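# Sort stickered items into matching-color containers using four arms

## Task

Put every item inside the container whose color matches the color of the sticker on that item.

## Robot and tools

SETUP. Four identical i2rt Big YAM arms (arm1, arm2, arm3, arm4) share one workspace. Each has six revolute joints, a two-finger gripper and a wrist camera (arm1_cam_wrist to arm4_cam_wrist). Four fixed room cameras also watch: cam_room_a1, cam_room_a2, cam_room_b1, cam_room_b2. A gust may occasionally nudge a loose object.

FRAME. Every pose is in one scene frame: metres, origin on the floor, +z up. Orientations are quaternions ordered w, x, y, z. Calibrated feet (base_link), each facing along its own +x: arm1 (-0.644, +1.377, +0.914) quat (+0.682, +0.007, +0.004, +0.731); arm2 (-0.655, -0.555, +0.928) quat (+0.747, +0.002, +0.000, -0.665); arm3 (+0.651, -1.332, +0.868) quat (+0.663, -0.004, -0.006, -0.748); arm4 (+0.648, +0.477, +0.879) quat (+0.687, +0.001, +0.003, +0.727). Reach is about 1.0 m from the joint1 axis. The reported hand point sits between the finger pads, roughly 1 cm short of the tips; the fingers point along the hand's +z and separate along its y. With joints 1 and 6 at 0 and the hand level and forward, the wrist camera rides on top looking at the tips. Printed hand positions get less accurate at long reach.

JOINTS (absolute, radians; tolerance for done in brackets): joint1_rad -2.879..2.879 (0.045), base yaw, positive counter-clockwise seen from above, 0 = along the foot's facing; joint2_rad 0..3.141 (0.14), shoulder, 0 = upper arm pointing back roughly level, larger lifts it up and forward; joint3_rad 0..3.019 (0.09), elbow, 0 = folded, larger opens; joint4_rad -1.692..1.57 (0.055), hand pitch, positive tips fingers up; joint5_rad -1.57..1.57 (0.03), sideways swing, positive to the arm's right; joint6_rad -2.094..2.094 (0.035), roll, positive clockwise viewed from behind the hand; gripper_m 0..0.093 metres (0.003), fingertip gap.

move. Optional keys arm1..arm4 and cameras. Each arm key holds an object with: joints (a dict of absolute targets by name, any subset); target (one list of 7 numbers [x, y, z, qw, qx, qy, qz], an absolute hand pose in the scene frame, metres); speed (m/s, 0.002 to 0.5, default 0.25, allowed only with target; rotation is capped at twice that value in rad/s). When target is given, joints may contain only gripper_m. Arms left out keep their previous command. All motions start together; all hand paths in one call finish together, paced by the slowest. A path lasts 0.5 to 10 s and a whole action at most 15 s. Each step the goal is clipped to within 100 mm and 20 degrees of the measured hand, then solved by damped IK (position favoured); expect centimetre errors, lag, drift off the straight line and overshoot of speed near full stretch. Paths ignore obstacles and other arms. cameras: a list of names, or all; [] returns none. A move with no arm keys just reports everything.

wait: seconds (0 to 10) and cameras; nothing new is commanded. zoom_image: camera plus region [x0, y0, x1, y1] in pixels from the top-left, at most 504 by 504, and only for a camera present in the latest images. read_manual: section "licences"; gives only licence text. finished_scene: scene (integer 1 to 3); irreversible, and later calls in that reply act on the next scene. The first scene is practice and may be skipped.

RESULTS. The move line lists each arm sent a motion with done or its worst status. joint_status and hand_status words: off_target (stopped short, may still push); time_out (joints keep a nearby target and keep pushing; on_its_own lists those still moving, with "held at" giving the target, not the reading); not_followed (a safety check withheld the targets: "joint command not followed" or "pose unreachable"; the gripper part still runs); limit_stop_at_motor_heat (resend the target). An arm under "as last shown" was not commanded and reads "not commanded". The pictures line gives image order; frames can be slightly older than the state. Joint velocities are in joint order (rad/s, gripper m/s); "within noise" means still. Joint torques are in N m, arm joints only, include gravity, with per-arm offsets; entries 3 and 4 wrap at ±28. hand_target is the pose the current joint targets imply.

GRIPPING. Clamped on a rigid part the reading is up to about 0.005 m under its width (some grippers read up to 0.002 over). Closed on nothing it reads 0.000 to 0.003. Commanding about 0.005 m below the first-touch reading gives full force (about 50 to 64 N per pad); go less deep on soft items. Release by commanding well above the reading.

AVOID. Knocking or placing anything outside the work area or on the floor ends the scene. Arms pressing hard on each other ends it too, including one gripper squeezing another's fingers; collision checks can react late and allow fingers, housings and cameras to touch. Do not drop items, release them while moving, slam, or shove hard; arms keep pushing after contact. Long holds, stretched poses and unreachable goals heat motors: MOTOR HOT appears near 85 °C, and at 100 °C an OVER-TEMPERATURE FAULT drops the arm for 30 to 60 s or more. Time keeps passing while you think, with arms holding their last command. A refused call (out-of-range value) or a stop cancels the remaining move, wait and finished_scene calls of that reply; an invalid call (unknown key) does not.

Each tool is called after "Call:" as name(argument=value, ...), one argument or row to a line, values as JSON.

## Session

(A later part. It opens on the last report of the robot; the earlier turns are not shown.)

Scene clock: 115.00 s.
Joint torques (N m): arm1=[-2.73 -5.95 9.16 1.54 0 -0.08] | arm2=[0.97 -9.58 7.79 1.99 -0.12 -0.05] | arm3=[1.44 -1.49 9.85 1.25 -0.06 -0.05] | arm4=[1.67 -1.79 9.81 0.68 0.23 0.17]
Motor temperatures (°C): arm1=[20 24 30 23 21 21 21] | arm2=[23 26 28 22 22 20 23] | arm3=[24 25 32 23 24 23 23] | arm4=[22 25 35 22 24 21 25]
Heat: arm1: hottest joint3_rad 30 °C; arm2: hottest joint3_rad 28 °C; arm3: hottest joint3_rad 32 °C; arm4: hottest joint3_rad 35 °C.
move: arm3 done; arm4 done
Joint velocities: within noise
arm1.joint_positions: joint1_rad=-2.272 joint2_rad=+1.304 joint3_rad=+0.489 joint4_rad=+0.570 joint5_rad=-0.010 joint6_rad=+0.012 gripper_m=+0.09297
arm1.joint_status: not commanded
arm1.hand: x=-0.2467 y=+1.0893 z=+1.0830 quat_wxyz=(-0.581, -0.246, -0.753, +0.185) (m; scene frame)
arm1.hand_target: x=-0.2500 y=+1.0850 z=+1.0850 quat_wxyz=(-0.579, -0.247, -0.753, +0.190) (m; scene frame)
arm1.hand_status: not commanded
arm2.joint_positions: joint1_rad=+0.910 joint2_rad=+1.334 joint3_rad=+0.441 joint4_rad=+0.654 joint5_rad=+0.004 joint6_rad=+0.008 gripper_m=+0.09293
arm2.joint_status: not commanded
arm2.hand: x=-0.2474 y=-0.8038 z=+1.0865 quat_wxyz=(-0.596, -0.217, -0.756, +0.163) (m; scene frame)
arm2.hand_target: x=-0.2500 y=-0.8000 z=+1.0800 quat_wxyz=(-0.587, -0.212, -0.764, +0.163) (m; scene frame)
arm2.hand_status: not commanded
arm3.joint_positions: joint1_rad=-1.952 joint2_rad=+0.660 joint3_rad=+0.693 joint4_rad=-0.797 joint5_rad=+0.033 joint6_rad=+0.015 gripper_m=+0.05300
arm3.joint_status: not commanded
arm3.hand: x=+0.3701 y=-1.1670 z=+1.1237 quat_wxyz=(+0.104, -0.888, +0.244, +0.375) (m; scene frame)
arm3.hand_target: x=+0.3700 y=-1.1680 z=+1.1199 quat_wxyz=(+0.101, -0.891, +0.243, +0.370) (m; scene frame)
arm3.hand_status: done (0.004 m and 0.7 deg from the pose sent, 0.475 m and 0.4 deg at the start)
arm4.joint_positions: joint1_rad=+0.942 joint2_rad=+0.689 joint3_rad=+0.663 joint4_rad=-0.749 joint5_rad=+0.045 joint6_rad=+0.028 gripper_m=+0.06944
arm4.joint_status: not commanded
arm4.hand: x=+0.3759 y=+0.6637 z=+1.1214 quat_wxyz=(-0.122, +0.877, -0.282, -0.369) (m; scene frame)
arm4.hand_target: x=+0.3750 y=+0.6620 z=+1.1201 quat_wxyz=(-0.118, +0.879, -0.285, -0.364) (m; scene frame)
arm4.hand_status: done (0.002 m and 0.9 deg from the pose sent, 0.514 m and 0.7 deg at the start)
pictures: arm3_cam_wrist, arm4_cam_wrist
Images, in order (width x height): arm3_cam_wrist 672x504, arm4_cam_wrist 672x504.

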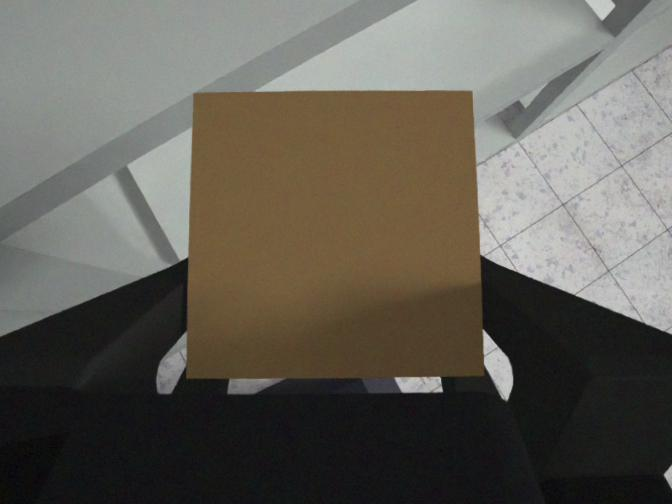

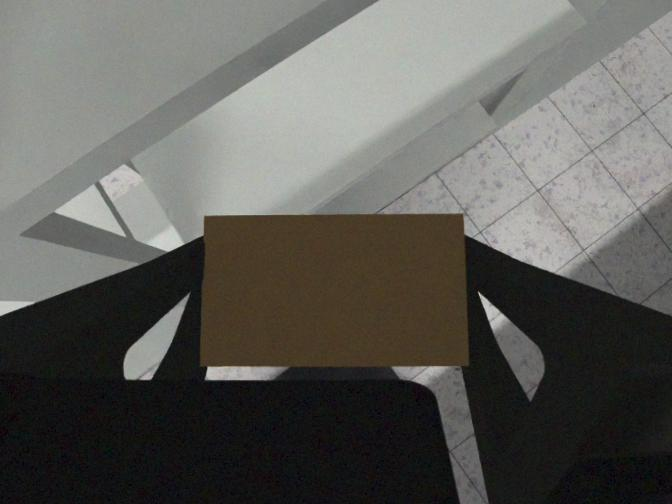

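Call:
move(
  arm3={"joints":{"joint2_rad":0.3,"joint3_rad":1.0,"joint4_rad":-1.4,"joint5_rad":0,"joint6_rad":0}},
  arm4={"joints":{"joint2_rad":0.3,"joint3_rad":1.0,"joint4_rad":-1.4,"joint5_rad":0,"joint6_rad":0}},
  cameras=[],
)

Call:
move(
  arm3={"joints":{"joint1_rad":1.035}},
  arm4={"joints":{"joint1_rad":-1.124}},
  cameras=[],
)

Call:
move(
  arm3={"target":[1.075,-1.655,1.0,0.3626,0.2978,0.8747,-0.1234]},
  arm4={"target":[1.06,0.70,1.0,-0.371,0.2298,-0.895,-0.0953]},
  cameras=["arm3_cam_wrist","arm4_cam_wrist","cam_room_a1","cam_room_a2"],
)

Scene clock: 131.57 s.
Joint torques (N m): arm1=[-2.84 -5.83 8.92 1.4 -0.05 -0.05] | arm2=[1.08 -9.58 7.8 1.98 -0.12 -0.05] | arm3=[1.38 4.66 9.24 1.35 -0.07 -0.13] | arm4=[1.55 5.36 7.72 0.9 -0.05 -0.08]
Motor temperatures (°C): arm1=[20 24 30 23 21 21 21] | arm2=[23 25 28 22 22 20 23] | arm3=[24 25 31 23 24 23 24] | arm4=[22 24 37 22 24 21 25]
Heat: arm1: hottest joint3_rad 30 °C; arm2: hottest joint3_rad 28 °C; arm3: hottest joint3_rad 31 °C; arm4: hottest joint3_rad 37 °C.
move: arm3 done; arm4 done
Joint velocities: within noise
arm1, arm2: as last shown
arm3.joint_positions: joint1_rad=-1.952 joint2_rad=+0.297 joint3_rad=+0.989 joint4_rad=-1.395 joint5_rad=+0.002 joint6_rad=+0.007 gripper_m=+0.05300
arm3.joint_status: all done
arm3.hand: x=+0.5097 y=-1.2480 z=+1.2574 quat_wxyz=(+0.098, -0.879, +0.232, +0.405) (m; scene frame)
arm3.hand_target: x=+0.5101 y=-1.2489 z=+1.2612 quat_wxyz=(+0.099, -0.879, +0.227, +0.407) (m; scene frame)
arm3.hand_status: not commanded
arm4.joint_positions: joint1_rad=+0.943 joint2_rad=+0.291 joint3_rad=+0.998 joint4_rad=-1.389 joint5_rad=+0.004 joint6_rad=+0.014 gripper_m=+0.06944
arm4.joint_status: all done
arm4.hand: x=+0.5160 y=+0.5661 z=+1.2767 quat_wxyz=(-0.118, +0.864, -0.262, -0.414) (m; scene frame)
arm4.hand_target: x=+0.5145 y=+0.5649 z=+1.2744 quat_wxyz=(-0.115, +0.870, -0.254, -0.407) (m; scene frame)
arm4.hand_status: not commanded
pictures: none
No camera images: "cameras" was empty.

Scene clock: 133.90 s.
Joint torques (N m): arm1=[-2.84 -6.42 9.1 1.52 -0.02 -0.04] | arm2=[0.91 -9.64 7.8 1.99 -0.12 -0.05] | arm3=[2.14 4.95 9.11 1.32 0.04 -0.11] | arm4=[0.67 5.36 7.91 0.8 0.04 -0.07]
Motor temperatures (°C): arm1=[20 24 30 23 21 21 21] | arm2=[23 25 28 22 22 20 23] | arm3=[24 25 31 23 24 23 24] | arm4=[22 24 36 22 24 21 25]
Heat: arm1: hottest joint3_rad 30 °C; arm2: hottest joint3_rad 28 °C; arm3: hottest joint3_rad 31 °C; arm4: hottest joint3_rad 36 °C.
move: arm3 done; arm4 done
Joint velocities: within noise
arm1, arm2: as last shown
arm3.joint_positions: joint1_rad=+1.024 joint2_rad=+0.297 joint3_rad=+0.989 joint4_rad=-1.395 joint5_rad=+0.000 joint6_rad=+0.007 gripper_m=+0.05300
arm3.joint_status: all done
arm3.hand: x=+0.7767 y=-1.4263 z=+1.2601 quat_wxyz=(-0.400, -0.297, -0.855, +0.142) (m; scene frame)
arm3.hand_target: x=+0.7771 y=-1.4244 z=+1.2639 quat_wxyz=(-0.402, -0.290, -0.857, +0.142) (m; scene frame)
arm3.hand_status: not commanded
arm4.joint_positions: joint1_rad=-1.121 joint2_rad=+0.291 joint3_rad=+0.998 joint4_rad=-1.390 joint5_rad=+0.002 joint6_rad=+0.013 gripper_m=+0.06947
arm4.joint_status: all done
arm4.hand: x=+0.7898 y=+0.5555 z=+1.2753 quat_wxyz=(-0.413, +0.221, -0.877, -0.108) (m; scene frame)
arm4.hand_target: x=+0.7904 y=+0.5556 z=+1.2731 quat_wxyz=(-0.406, +0.226, -0.879, -0.104) (m; scene frame)
arm4.hand_status: not commanded
pictures: none
No camera images: "cameras" was empty.

Scene clock: 136.47 s.
Joint torques (N m): arm1=[-2.67 -5.77 8.96 1.39 -0.06 -0.05] | arm2=[0.91 -9.64 7.8 1.99 -0.12 -0.04] | arm3=[1.96 -12.28 12.51 2.14 -0.07 -0.04] | arm4=[0.38 -9.35 11.12 1.74 -0.02 -0.09]
Motor temperatures (°C): arm1=[20 24 30 23 21 21 21] | arm2=[23 25 28 22 22 20 23] | arm3=[24 25 31 23 24 23 24] | arm4=[22 24 36 22 24 21 26]
Heat: arm1: hottest joint3_rad 30 °C; arm2: hottest joint3_rad 28 °C; arm3: hottest joint3_rad 31 °C; arm4: hottest joint3_rad 36 °C.
move: arm3 off_target; arm4 off_target
Joint velocities: within noise
arm1, arm2: as last shown
arm3.joint_positions: joint1_rad=+1.024 joint2_rad=+1.446 joint3_rad=+0.807 joint4_rad=-0.228 joint5_rad=-0.004 joint6_rad=+0.006 gripper_m=+0.05300
arm3.joint_status: not commanded
arm3.hand: x=+1.0499 y=-1.6444 z=+0.9716 quat_wxyz=(-0.329, -0.307, -0.885, +0.116) (m; scene frame)
arm3.hand_target: x=+1.0732 y=-1.6536 z=+1.0009 quat_wxyz=(-0.363, -0.298, -0.874, +0.123) (m; scene frame)
arm3.hand_status: off_target (0.039 m and 4.2 deg from the pose sent, 0.457 m and 5.3 deg at the start)
arm4.joint_positions: joint1_rad=-1.125 joint2_rad=+1.275 joint3_rad=+0.623 joint4_rad=-0.201 joint5_rad=-0.003 joint6_rad=+0.007 gripper_m=+0.06947
arm4.joint_status: not commanded
arm4.hand: x=+1.0357 y=+0.6903 z=+0.9723 quat_wxyz=(-0.337, +0.230, -0.909, -0.089) (m; scene frame)
arm4.hand_target: x=+1.0582 y=+0.6990 z=+1.0008 quat_wxyz=(-0.371, +0.230, -0.895, -0.095) (m; scene frame)
arm4.hand_status: off_target (0.038 m and 4.2 deg from the pose sent, 0.412 m and 5.5 deg at the start)
pictures: arm3_cam_wrist, arm4_cam_wrist, cam_room_a1, cam_room_a2
Images, in order (width x height): arm3_cam_wrist 672x504, arm4_cam_wrist 672x504, cam_room_a1 672x504, cam_room_a2 672x504.

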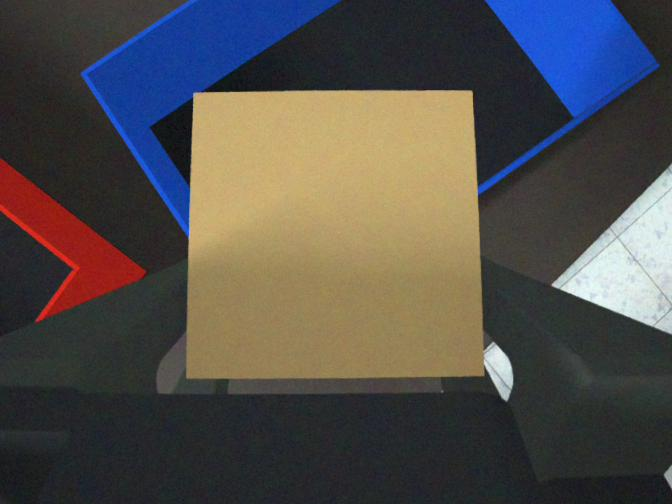

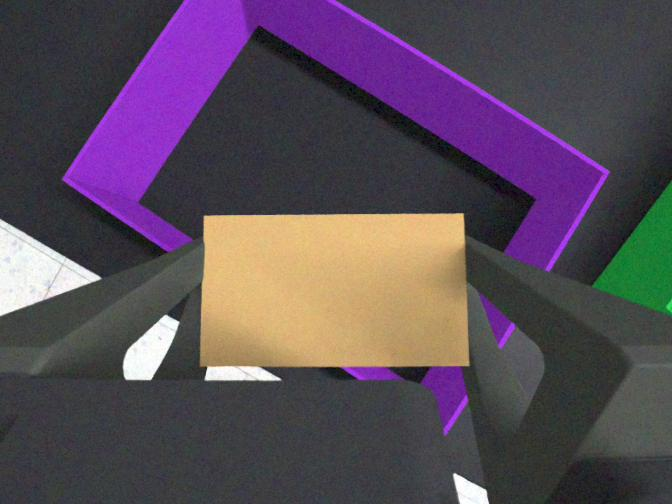

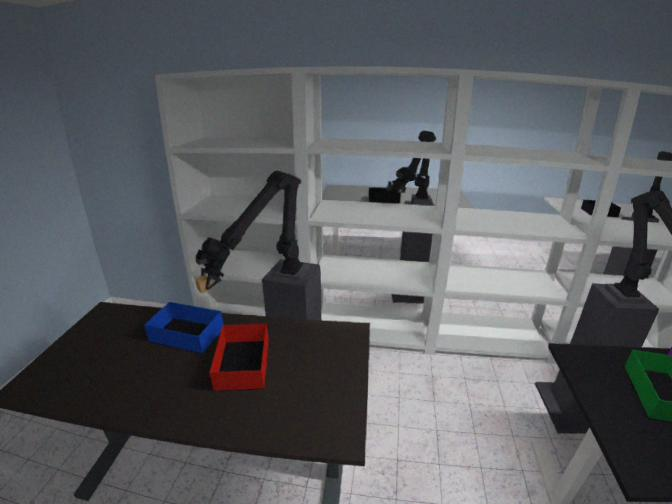

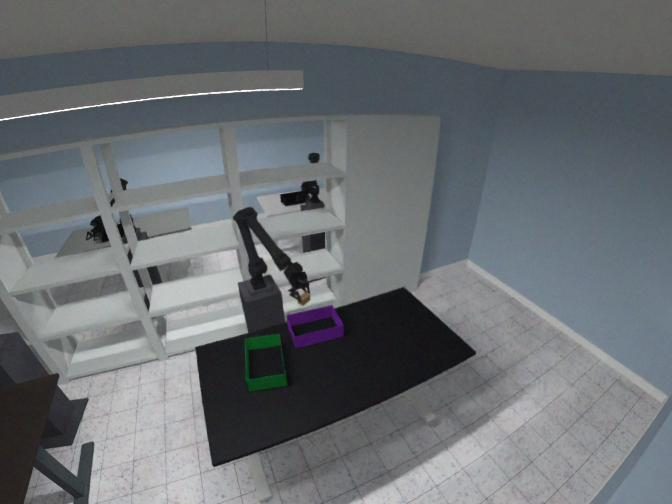

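Call:
move(
  arm3={"target":[1.161,-1.738,0.87,0.3626,0.2978,0.8747,-0.1234],"speed":0.2},
  arm4={"target":[1.116,0.734,0.87,-0.371,0.2298,-0.895,-0.0953],"speed":0.2},
  cameras=["arm3_cam_wrist","arm4_cam_wrist","cam_room_a1","cam_room_a2"],
)

Scene clock: 155.33 s.
Joint torques (N m): arm1=[-3.14 -5.66 8.96 1.46 -0.05 -0.05] | arm2=[0.97 -9.64 7.77 1.96 -0.12 -0.06] | arm3=[0.38 -18.78 10.21 2.11 -0.07 -0.13] | arm4=[0.44 -13.86 7.71 1.77 0.17 -0.01]
Motor temperatures (°C): arm1=[20 24 30 23 21 21 21] | arm2=[23 25 28 22 22 20 23] | arm3=[24 25 32 23 24 23 24] | arm4=[22 24 38 22 24 21 26]
Heat: arm1: hottest joint3_rad 30 °C; arm2: hottest joint3_rad 28 °C; arm3: hottest joint3_rad 32 °C; arm4: hottest joint3_rad 38 °C.
move: arm3 off_target; arm4 off_target
Joint velocities: within noise
arm1, arm2: as last shown
arm3.joint_positions: joint1_rad=+1.024 joint2_rad=+1.948 joint3_rad=+1.062 joint4_rad=+0.031 joint5_rad=-0.020 joint6_rad=-0.001 gripper_m=+0.05300
arm3.joint_status: not commanded
arm3.hand: x=+1.1456 y=-1.7180 z=+0.8497 quat_wxyz=(-0.337, -0.301, -0.885, +0.112) (m; scene frame)
arm3.hand_target: x=+1.1596 y=-1.7371 z=+0.8708 quat_wxyz=(-0.362, -0.298, -0.875, +0.124) (m; scene frame)
arm3.hand_status: off_target (0.032 m and 3.5 deg from the pose sent, 0.177 m and 4.2 deg at the start)
arm4.joint_positions: joint1_rad=-1.125 joint2_rad=+1.741 joint3_rad=+0.700 joint4_rad=+0.212 joint5_rad=-0.003 joint6_rad=+0.007 gripper_m=+0.06947
arm4.joint_status: not commanded
arm4.hand: x=+1.0969 y=+0.7237 z=+0.8576 quat_wxyz=(-0.348, +0.229, -0.904, -0.092) (m; scene frame)
arm4.hand_target: x=+1.1152 y=+0.7336 z=+0.8708 quat_wxyz=(-0.371, +0.230, -0.895, -0.095) (m; scene frame)
arm4.hand_status: off_target (0.025 m and 2.9 deg from the pose sent, 0.137 m and 4.2 deg at the start)
pictures: arm3_cam_wrist, arm4_cam_wrist, cam_room_a1, cam_room_a2
Images, in order (width x height): arm3_cam_wrist 672x504, arm4_cam_wrist 672x504, cam_room_a1 672x504, cam_room_a2 672x504.

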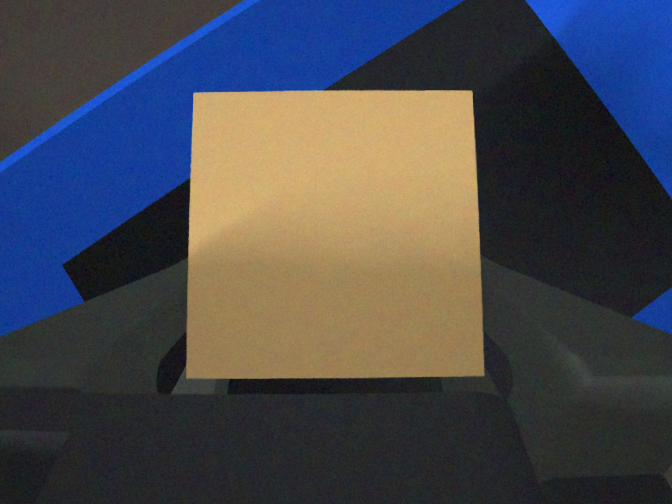

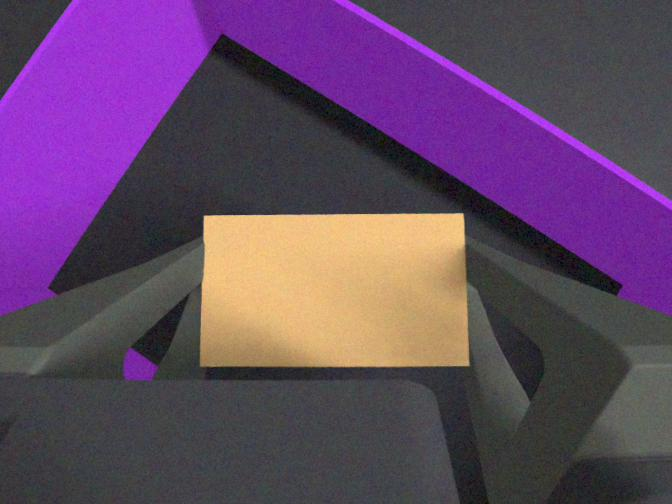

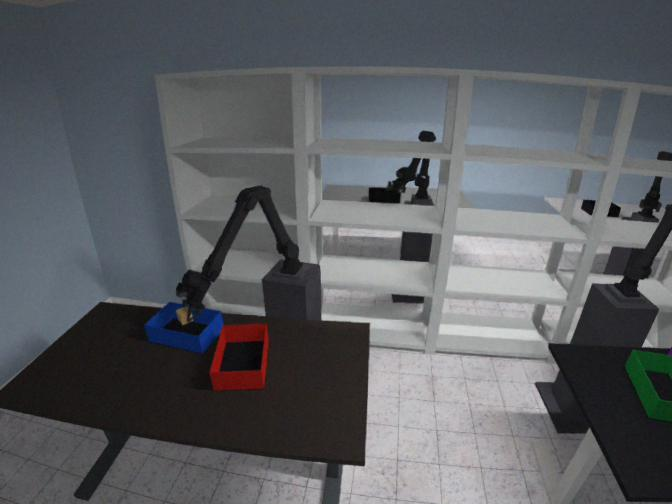

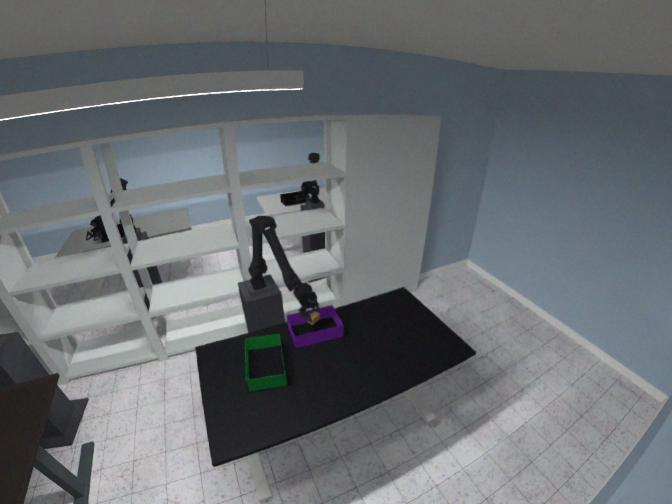

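Call:
move(
  arm3={"target":[1.152,-1.75,0.79,0.3626,0.2978,0.8747,-0.1234],"speed":0.12},
  arm4={"target":[1.116,0.734,0.796,-0.371,0.2298,-0.895,-0.0953],"speed":0.12},
  cameras=["arm3_cam_wrist","arm4_cam_wrist"],
)

Call:
move(
  arm3={"target":[1.152,-1.75,0.757,0.3626,0.2978,0.8747,-0.1234],"speed":0.06},
  arm4={"target":[1.116,0.734,0.764,-0.371,0.2298,-0.895,-0.0953],"speed":0.06},
  cameras=["arm3_cam_wrist","arm4_cam_wrist"],
)

Call:
move(
  arm3={"target":[1.152,-1.75,0.742,0.3626,0.2978,0.8747,-0.1234],"speed":0.05},
  arm4={"target":[1.116,0.734,0.750,-0.371,0.2298,-0.895,-0.0953],"speed":0.05},
  cameras=["arm3_cam_wrist","arm4_cam_wrist"],
)

Scene clock: 164.03 s.
Joint torques (N m): arm1=[-3.08 -5.89 9.03 1.37 -0.04 -0.03] | arm2=[1.03 -9.58 7.76 2 -0.12 -0.06] | arm3=[0.32 -19.19 8.72 2.18 -0.1 -0.12] | arm4=[0.5 -14.27 5.6 1.84 0.2 0]
Motor temperatures (°C): arm1=[20 24 30 23 21 21 21] | arm2=[23 25 28 22 22 20 23] | arm3=[24 25 31 23 24 23 24] | arm4=[22 24 36 22 24 21 26]
Heat: arm1: hottest joint3_rad 30 °C; arm2: hottest joint3_rad 28 °C; arm3: hottest joint3_rad 31 °C; arm4: hottest joint3_rad 36 °C.
move: arm3 off_target; arm4 off_target
Joint velocities: within noise
arm1, arm2: as last shown
arm3.joint_positions: joint1_rad=+1.000 joint2_rad=+2.118 joint3_rad=+1.066 joint4_rad=+0.204 joint5_rad=-0.038 joint6_rad=-0.020 gripper_m=+0.05300
arm3.joint_status: not commanded
arm3.hand: x=+1.1395 y=-1.7293 z=+0.7762 quat_wxyz=(-0.340, -0.299, -0.884, +0.112) (m; scene frame)
arm3.hand_target: x=+1.1510 y=-1.7493 z=+0.7908 quat_wxyz=(-0.362, -0.298, -0.875, +0.124) (m; scene frame)
arm3.hand_status: off_target (0.028 m and 3.1 deg from the pose sent, 0.068 m and 3.5 deg at the start)
arm4.joint_positions: joint1_rad=-1.125 joint2_rad=+1.956 joint3_rad=+0.711 joint4_rad=+0.431 joint5_rad=-0.003 joint6_rad=+0.007 gripper_m=+0.06947
arm4.joint_status: not commanded
arm4.hand: x=+1.1017 y=+0.7263 z=+0.7913 quat_wxyz=(-0.355, +0.228, -0.902, -0.093) (m; scene frame)
arm4.hand_target: x=+1.1154 y=+0.7338 z=+0.7964 quat_wxyz=(-0.371, +0.230, -0.895, -0.095) (m; scene frame)
arm4.hand_status: off_target (0.017 m and 2.1 deg from the pose sent, 0.065 m and 2.9 deg at the start)
pictures: arm3_cam_wrist, arm4_cam_wrist
Images, in order (width x height): arm3_cam_wrist 672x504, arm4_cam_wrist 672x504.

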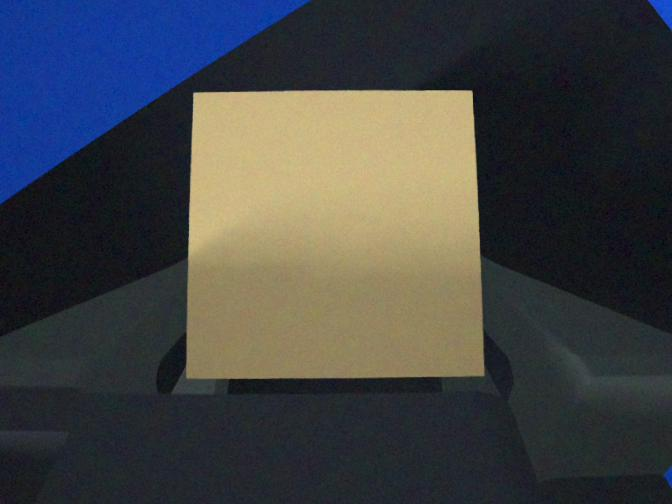

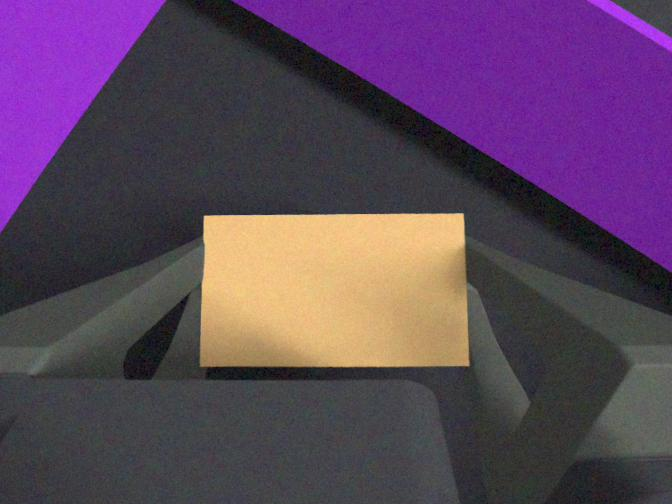

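Scene clock: 165.10 s.
Joint torques (N m): arm1=[-3.08 -6.24 9.05 1.32 -0.08 -0.06] | arm2=[1.03 -9.58 7.8 1.96 -0.12 -0.05] | arm3=[0.26 -18.67 8.06 2.13 -0.07 -0.11] | arm4=[0.62 -14.51 4.78 1.81 0.16 -0.02]
Motor temperatures (°C): arm1=[20 24 30 23 21 21 21] | arm2=[23 25 28 22 22 20 23] | arm3=[24 25 31 23 24 23 24] | arm4=[22 24 36 22 24 21 26]
Heat: arm1: hottest joint3_rad 30 °C; arm2: hottest joint3_rad 28 °C; arm3: hottest joint3_rad 31 °C; arm4: hottest joint3_rad 36 °C.
move: arm3 off_target; arm4 off_target
Joint velocities: within noise
arm1, arm2: as last shown
arm3.joint_positions: joint1_rad=+1.000 joint2_rad=+2.186 joint3_rad=+1.082 joint4_rad=+0.270 joint5_rad=-0.038 joint6_rad=-0.021 gripper_m=+0.05300
arm3.joint_status: not commanded
arm3.hand: x=+1.1424 y=-1.7321 z=+0.7508 quat_wxyz=(-0.346, -0.298, -0.882, +0.115) (m; scene frame)
arm3.hand_target: x=+1.1512 y=-1.7495 z=+0.7576 quat_wxyz=(-0.362, -0.298, -0.875, +0.123) (m; scene frame)
arm3.hand_status: off_target (0.021 m and 2.3 deg from the pose sent, 0.031 m and 3.1 deg at the start)
arm4.joint_positions: joint1_rad=-1.125 joint2_rad=+2.052 joint3_rad=+0.730 joint4_rad=+0.515 joint5_rad=-0.003 joint6_rad=+0.007 gripper_m=+0.06947
arm4.joint_status: not commanded
arm4.hand: x=+1.1046 y=+0.7279 z=+0.7632 quat_wxyz=(-0.358, +0.228, -0.901, -0.094) (m; scene frame)
arm4.hand_target: x=+1.1157 y=+0.7339 z=+0.7644 quat_wxyz=(-0.371, +0.230, -0.895, -0.095) (m; scene frame)
arm4.hand_status: off_target (0.013 m and 1.6 deg from the pose sent, 0.032 m and 2.1 deg at the start)
pictures: arm3_cam_wrist, arm4_cam_wrist
Images, in order (width x height): arm3_cam_wrist 672x504, arm4_cam_wrist 672x504.

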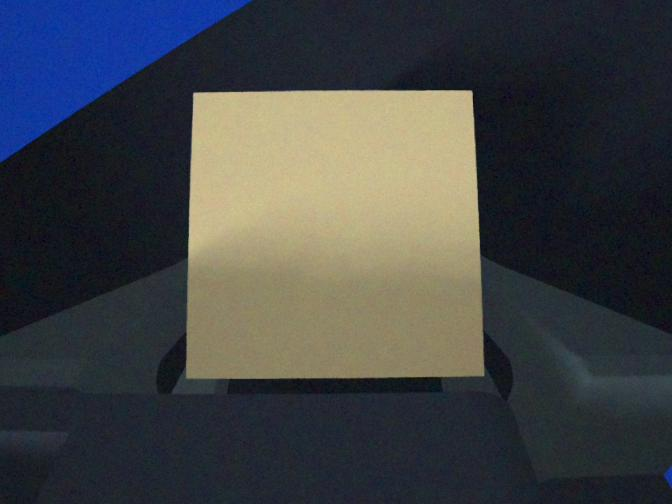

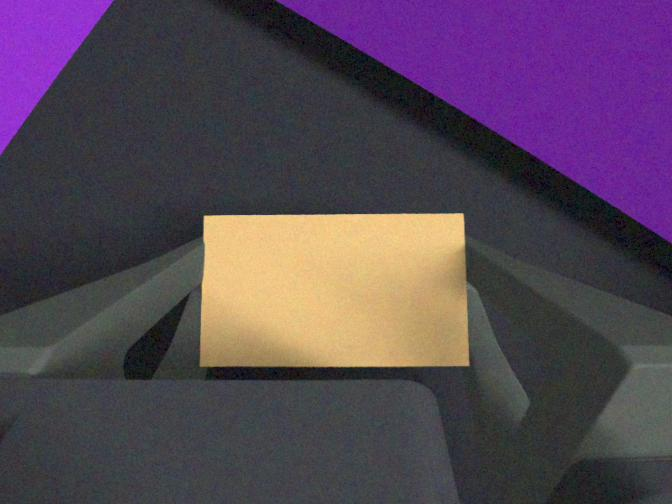

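Scene clock: 166.07 s.
Joint torques (N m): arm1=[-2.9 -5.83 8.98 1.47 -0.04 -0.06] | arm2=[0.91 -9.52 7.79 1.99 -0.12 -0.05] | arm3=[0.09 -17.44 7.68 1.94 -0.08 -0.11] | arm4=[0.85 -13.45 4.57 1.72 0.14 -0.02]
Motor temperatures (°C): arm1=[20 24 30 23 21 21 21] | arm2=[23 25 28 22 22 20 23] | arm3=[24 25 31 23 24 23 24] | arm4=[22 24 36 22 24 21 26]
Heat: arm1: hottest joint3_rad 30 °C; arm2: hottest joint3_rad 28 °C; arm3: hottest joint3_rad 31 °C; arm4: hottest joint3_rad 36 °C.
move: arm3 off_target; arm4 off_target
Joint velocities: within noise
arm1, arm2: as last shown
arm3.joint_positions: joint1_rad=+1.000 joint2_rad=+2.205 joint3_rad=+1.095 joint4_rad=+0.303 joint5_rad=-0.038 joint6_rad=-0.022 gripper_m=+0.05300
arm3.joint_status: not commanded
arm3.hand: x=+1.1486 y=-1.7372 z=+0.7492 quat_wxyz=(-0.358, -0.296, -0.878, +0.119) (m; scene frame)
arm3.hand_target: x=+1.1513 y=-1.7494 z=+0.7421 quat_wxyz=(-0.362, -0.298, -0.875, +0.123) (m; scene frame)
arm3.hand_status: off_target (0.015 m and 0.8 deg from the pose sent, 0.022 m and 2.3 deg at the start)
arm4.joint_positions: joint1_rad=-1.125 joint2_rad=+2.077 joint3_rad=+0.740 joint4_rad=+0.555 joint5_rad=-0.003 joint6_rad=+0.007 gripper_m=+0.06947
arm4.joint_status: not commanded
arm4.hand: x=+1.1101 y=+0.7309 z=+0.7598 quat_wxyz=(-0.369, +0.227, -0.896, -0.097) (m; scene frame)
arm4.hand_target: x=+1.1156 y=+0.7338 z=+0.7503 quat_wxyz=(-0.371, +0.230, -0.895, -0.095) (m; scene frame)
arm4.hand_status: off_target (0.012 m and 0.5 deg from the pose sent, 0.019 m and 1.7 deg at the start)
pictures: arm3_cam_wrist, arm4_cam_wrist
Images, in order (width x height): arm3_cam_wrist 672x504, arm4_cam_wrist 672x504.

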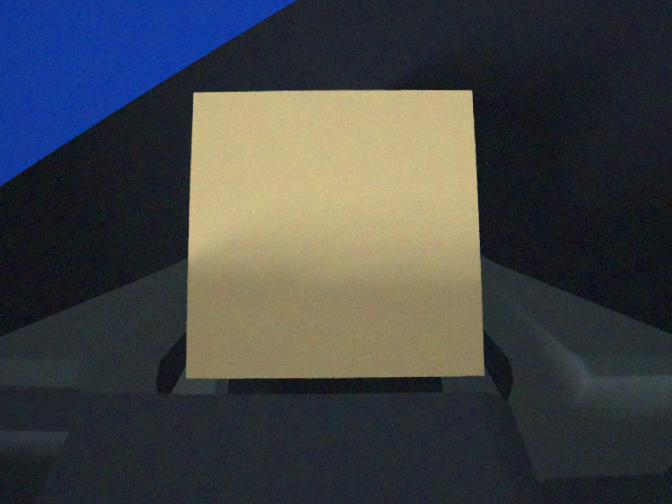

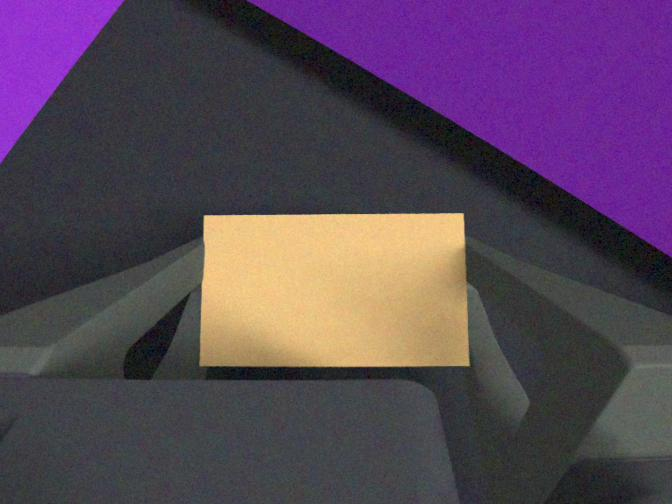

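Both in contact. Release, withdraw.

Call:
move(
  arm3={"joints":{"gripper_m":0.093}},
  arm4={"joints":{"gripper_m":0.093}},
  cameras=[],
)

Call:
move(
  arm3={"target":[1.045,-1.65,0.90,0.3626,0.2978,0.8747,-0.1234],"speed":0.15},
  arm4={"target":[0.99,0.665,0.90,-0.371,0.2298,-0.895,-0.0953],"speed":0.15},
  cameras=["arm3_cam_wrist","arm4_cam_wrist","cam_room_a1","cam_room_a2"],
)

Scene clock: 172.00 s.
Joint torques (N m): arm1=[-2.9 -6.77 9.11 1.4 -0.01 -0.02] | arm2=[1.03 -9.64 7.76 2 -0.12 -0.05] | arm3=[0.09 -18.02 7.49 1.84 -0.08 -0.11] | arm4=[0.97 -14.74 4.3 1.61 0.19 -0.04]
Motor temperatures (°C): arm1=[20 24 30 23 21 21 21] | arm2=[23 25 28 22 22 20 23] | arm3=[24 25 31 23 24 23 24] | arm4=[22 23 35 22 24 21 26]
Heat: arm1: hottest joint3_rad 30 °C; arm2: hottest joint3_rad 28 °C; arm3: hottest joint3_rad 31 °C; arm4: hottest joint3_rad 35 °C.
move: arm3 done; arm4 done
Joint velocities: within noise
arm1.joint_positions: joint1_rad=-2.272 joint2_rad=+1.304 joint3_rad=+0.489 joint4_rad=+0.570 joint5_rad=-0.010 joint6_rad=+0.012 gripper_m=+0.09297
arm1.joint_status: not commanded
arm1.hand: x=-0.2467 y=+1.0893 z=+1.0830 quat_wxyz=(-0.581, -0.246, -0.753, +0.185) (m; scene frame)
arm1.hand_target: x=-0.2500 y=+1.0850 z=+1.0850 quat_wxyz=(-0.579, -0.247, -0.753, +0.190) (m; scene frame)
arm1.hand_status: not commanded
arm2.joint_positions: joint1_rad=+0.910 joint2_rad=+1.334 joint3_rad=+0.441 joint4_rad=+0.654 joint5_rad=+0.004 joint6_rad=+0.008 gripper_m=+0.09293
arm2.joint_status: not commanded
arm2.hand: x=-0.2474 y=-0.8038 z=+1.0865 quat_wxyz=(-0.596, -0.217, -0.756, +0.163) (m; scene frame)
arm2.hand_target: x=-0.2500 y=-0.8000 z=+1.0800 quat_wxyz=(-0.587, -0.212, -0.764, +0.163) (m; scene frame)
arm2.hand_status: not commanded
arm3.joint_positions: joint1_rad=+1.000 joint2_rad=+2.212 joint3_rad=+1.097 joint4_rad=+0.306 joint5_rad=-0.038 joint6_rad=-0.022 gripper_m=+0.09297
arm3.joint_status: all done
arm3.hand: x=+1.1485 y=-1.7371 z=+0.7460 quat_wxyz=(-0.357, -0.296, -0.878, +0.119) (m; scene frame)
arm3.hand_target: x=+1.1515 y=-1.7496 z=+0.7424 quat_wxyz=(-0.363, -0.298, -0.874, +0.123) (m; scene frame)
arm3.hand_status: not commanded
arm4.joint_positions: joint1_rad=-1.125 joint2_rad=+2.090 joint3_rad=+0.743 joint4_rad=+0.555 joint5_rad=-0.003 joint6_rad=+0.007 gripper_m=+0.09291
arm4.joint_status: all done
arm4.hand: x=+1.1084 y=+0.7300 z=+0.7541 quat_wxyz=(-0.364, +0.227, -0.898, -0.096) (m; scene frame)
arm4.hand_target: x=+1.1154 y=+0.7337 z=+0.7501 quat_wxyz=(-0.371, +0.230, -0.895, -0.095) (m; scene frame)
arm4.hand_status: not commanded
pictures: none
No camera images: "cameras" was empty.

Scene clock: 174.07 s.
Joint torques (N m): arm1=[-2.73 -6.59 9.07 1.43 -0.08 -0.05] | arm2=[1.03 -9.58 7.79 1.99 -0.12 -0.05] | arm3=[1.32 -12.81 6.12 1.11 0.11 0] | arm4=[1.03 -7.77 5.64 0.75 0.02 -0.03]
Motor temperatures (°C): arm1=[20 24 30 23 21 21 21] | arm2=[23 25 28 22 22 20 23] | arm3=[24 25 31 23 24 23 24] | arm4=[22 24 34 22 24 21 26]
Heat: arm1: hottest joint3_rad 30 °C; arm2: hottest joint3_rad 28 °C; arm3: hottest joint3_rad 31 °C; arm4: hottest joint3_rad 34 °C.
move: arm3 done; arm4 done
Joint velocities: within noise
arm1, arm2: as last shown
arm3.joint_positions: joint1_rad=+1.000 joint2_rad=+1.606 joint3_rad=+0.692 joint4_rad=+0.132 joint5_rad=-0.033 joint6_rad=-0.022 gripper_m=+0.09297
arm3.joint_status: not commanded
arm3.hand: x=+1.0478 y=-1.6528 z=+0.9032 quat_wxyz=(-0.368, -0.295, -0.873, +0.126) (m; scene frame)
arm3.hand_target: x=+1.0450 y=-1.6500 z=+0.8999 quat_wxyz=(-0.363, -0.298, -0.874, +0.123) (m; scene frame)
arm3.hand_status: done (0.005 m and 0.8 deg from the pose sent, 0.205 m and 0.9 deg at the start)
arm4.joint_positions: joint1_rad=-1.126 joint2_rad=+1.349 joint3_rad=+0.361 joint4_rad=+0.221 joint5_rad=+0.002 joint6_rad=+0.007 gripper_m=+0.09291
arm4.joint_status: not commanded
arm4.hand: x=+0.9921 y=+0.6650 z=+0.9020 quat_wxyz=(-0.376, +0.225, -0.894, -0.097) (m; scene frame)
arm4.hand_target: x=+0.9900 y=+0.6649 z=+0.9000 quat_wxyz=(-0.371, +0.230, -0.895, -0.095) (m; scene frame)
arm4.hand_status: done (0.003 m and 0.8 deg from the pose sent, 0.199 m and 0.9 deg at the start)
pictures: arm3_cam_wrist, arm4_cam_wrist, cam_room_a1, cam_room_a2
Images, in order (width x height): arm3_cam_wrist 672x504, arm4_cam_wrist 672x504, cam_room_a1 672x504, cam_room_a2 672x504.

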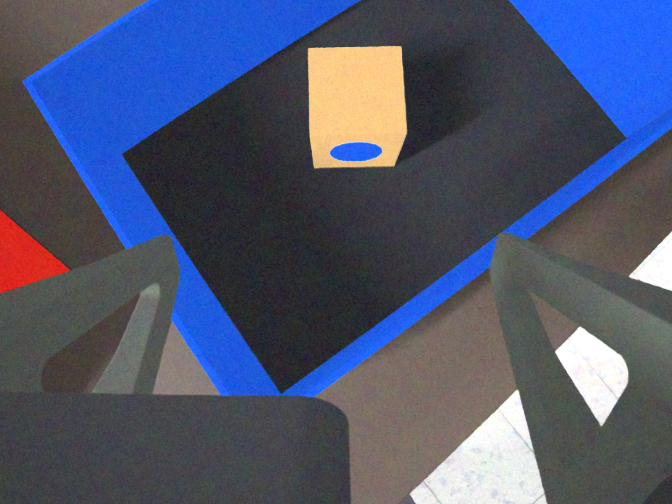

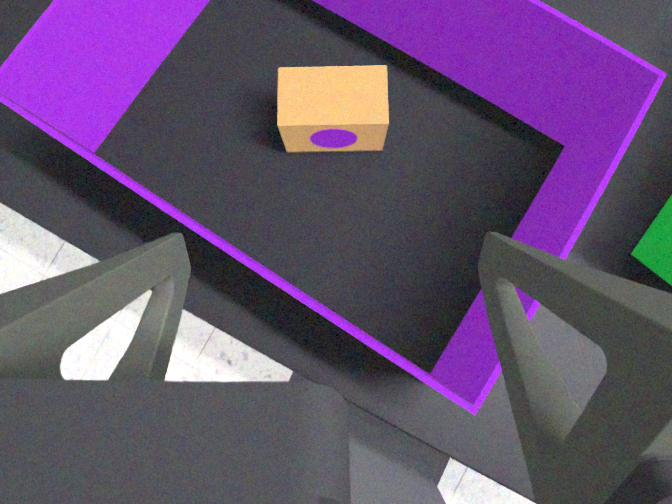

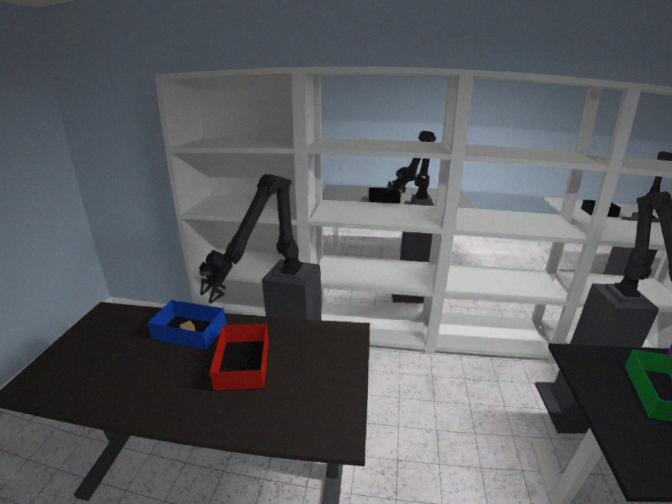

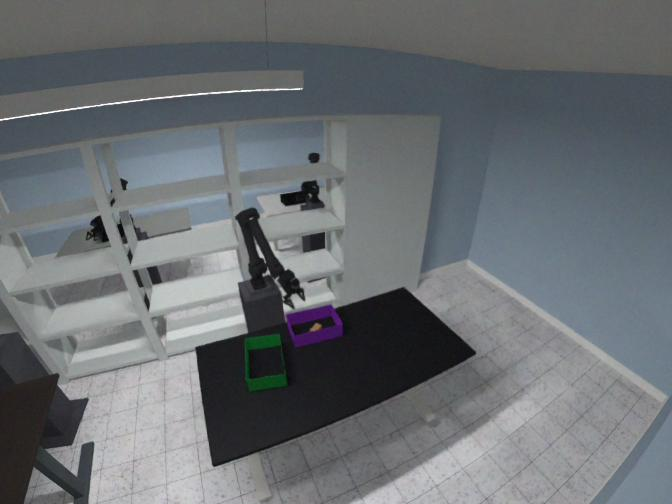

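Call:
finished_scene(
  scene=3,
)

The scene is finished: the task was done.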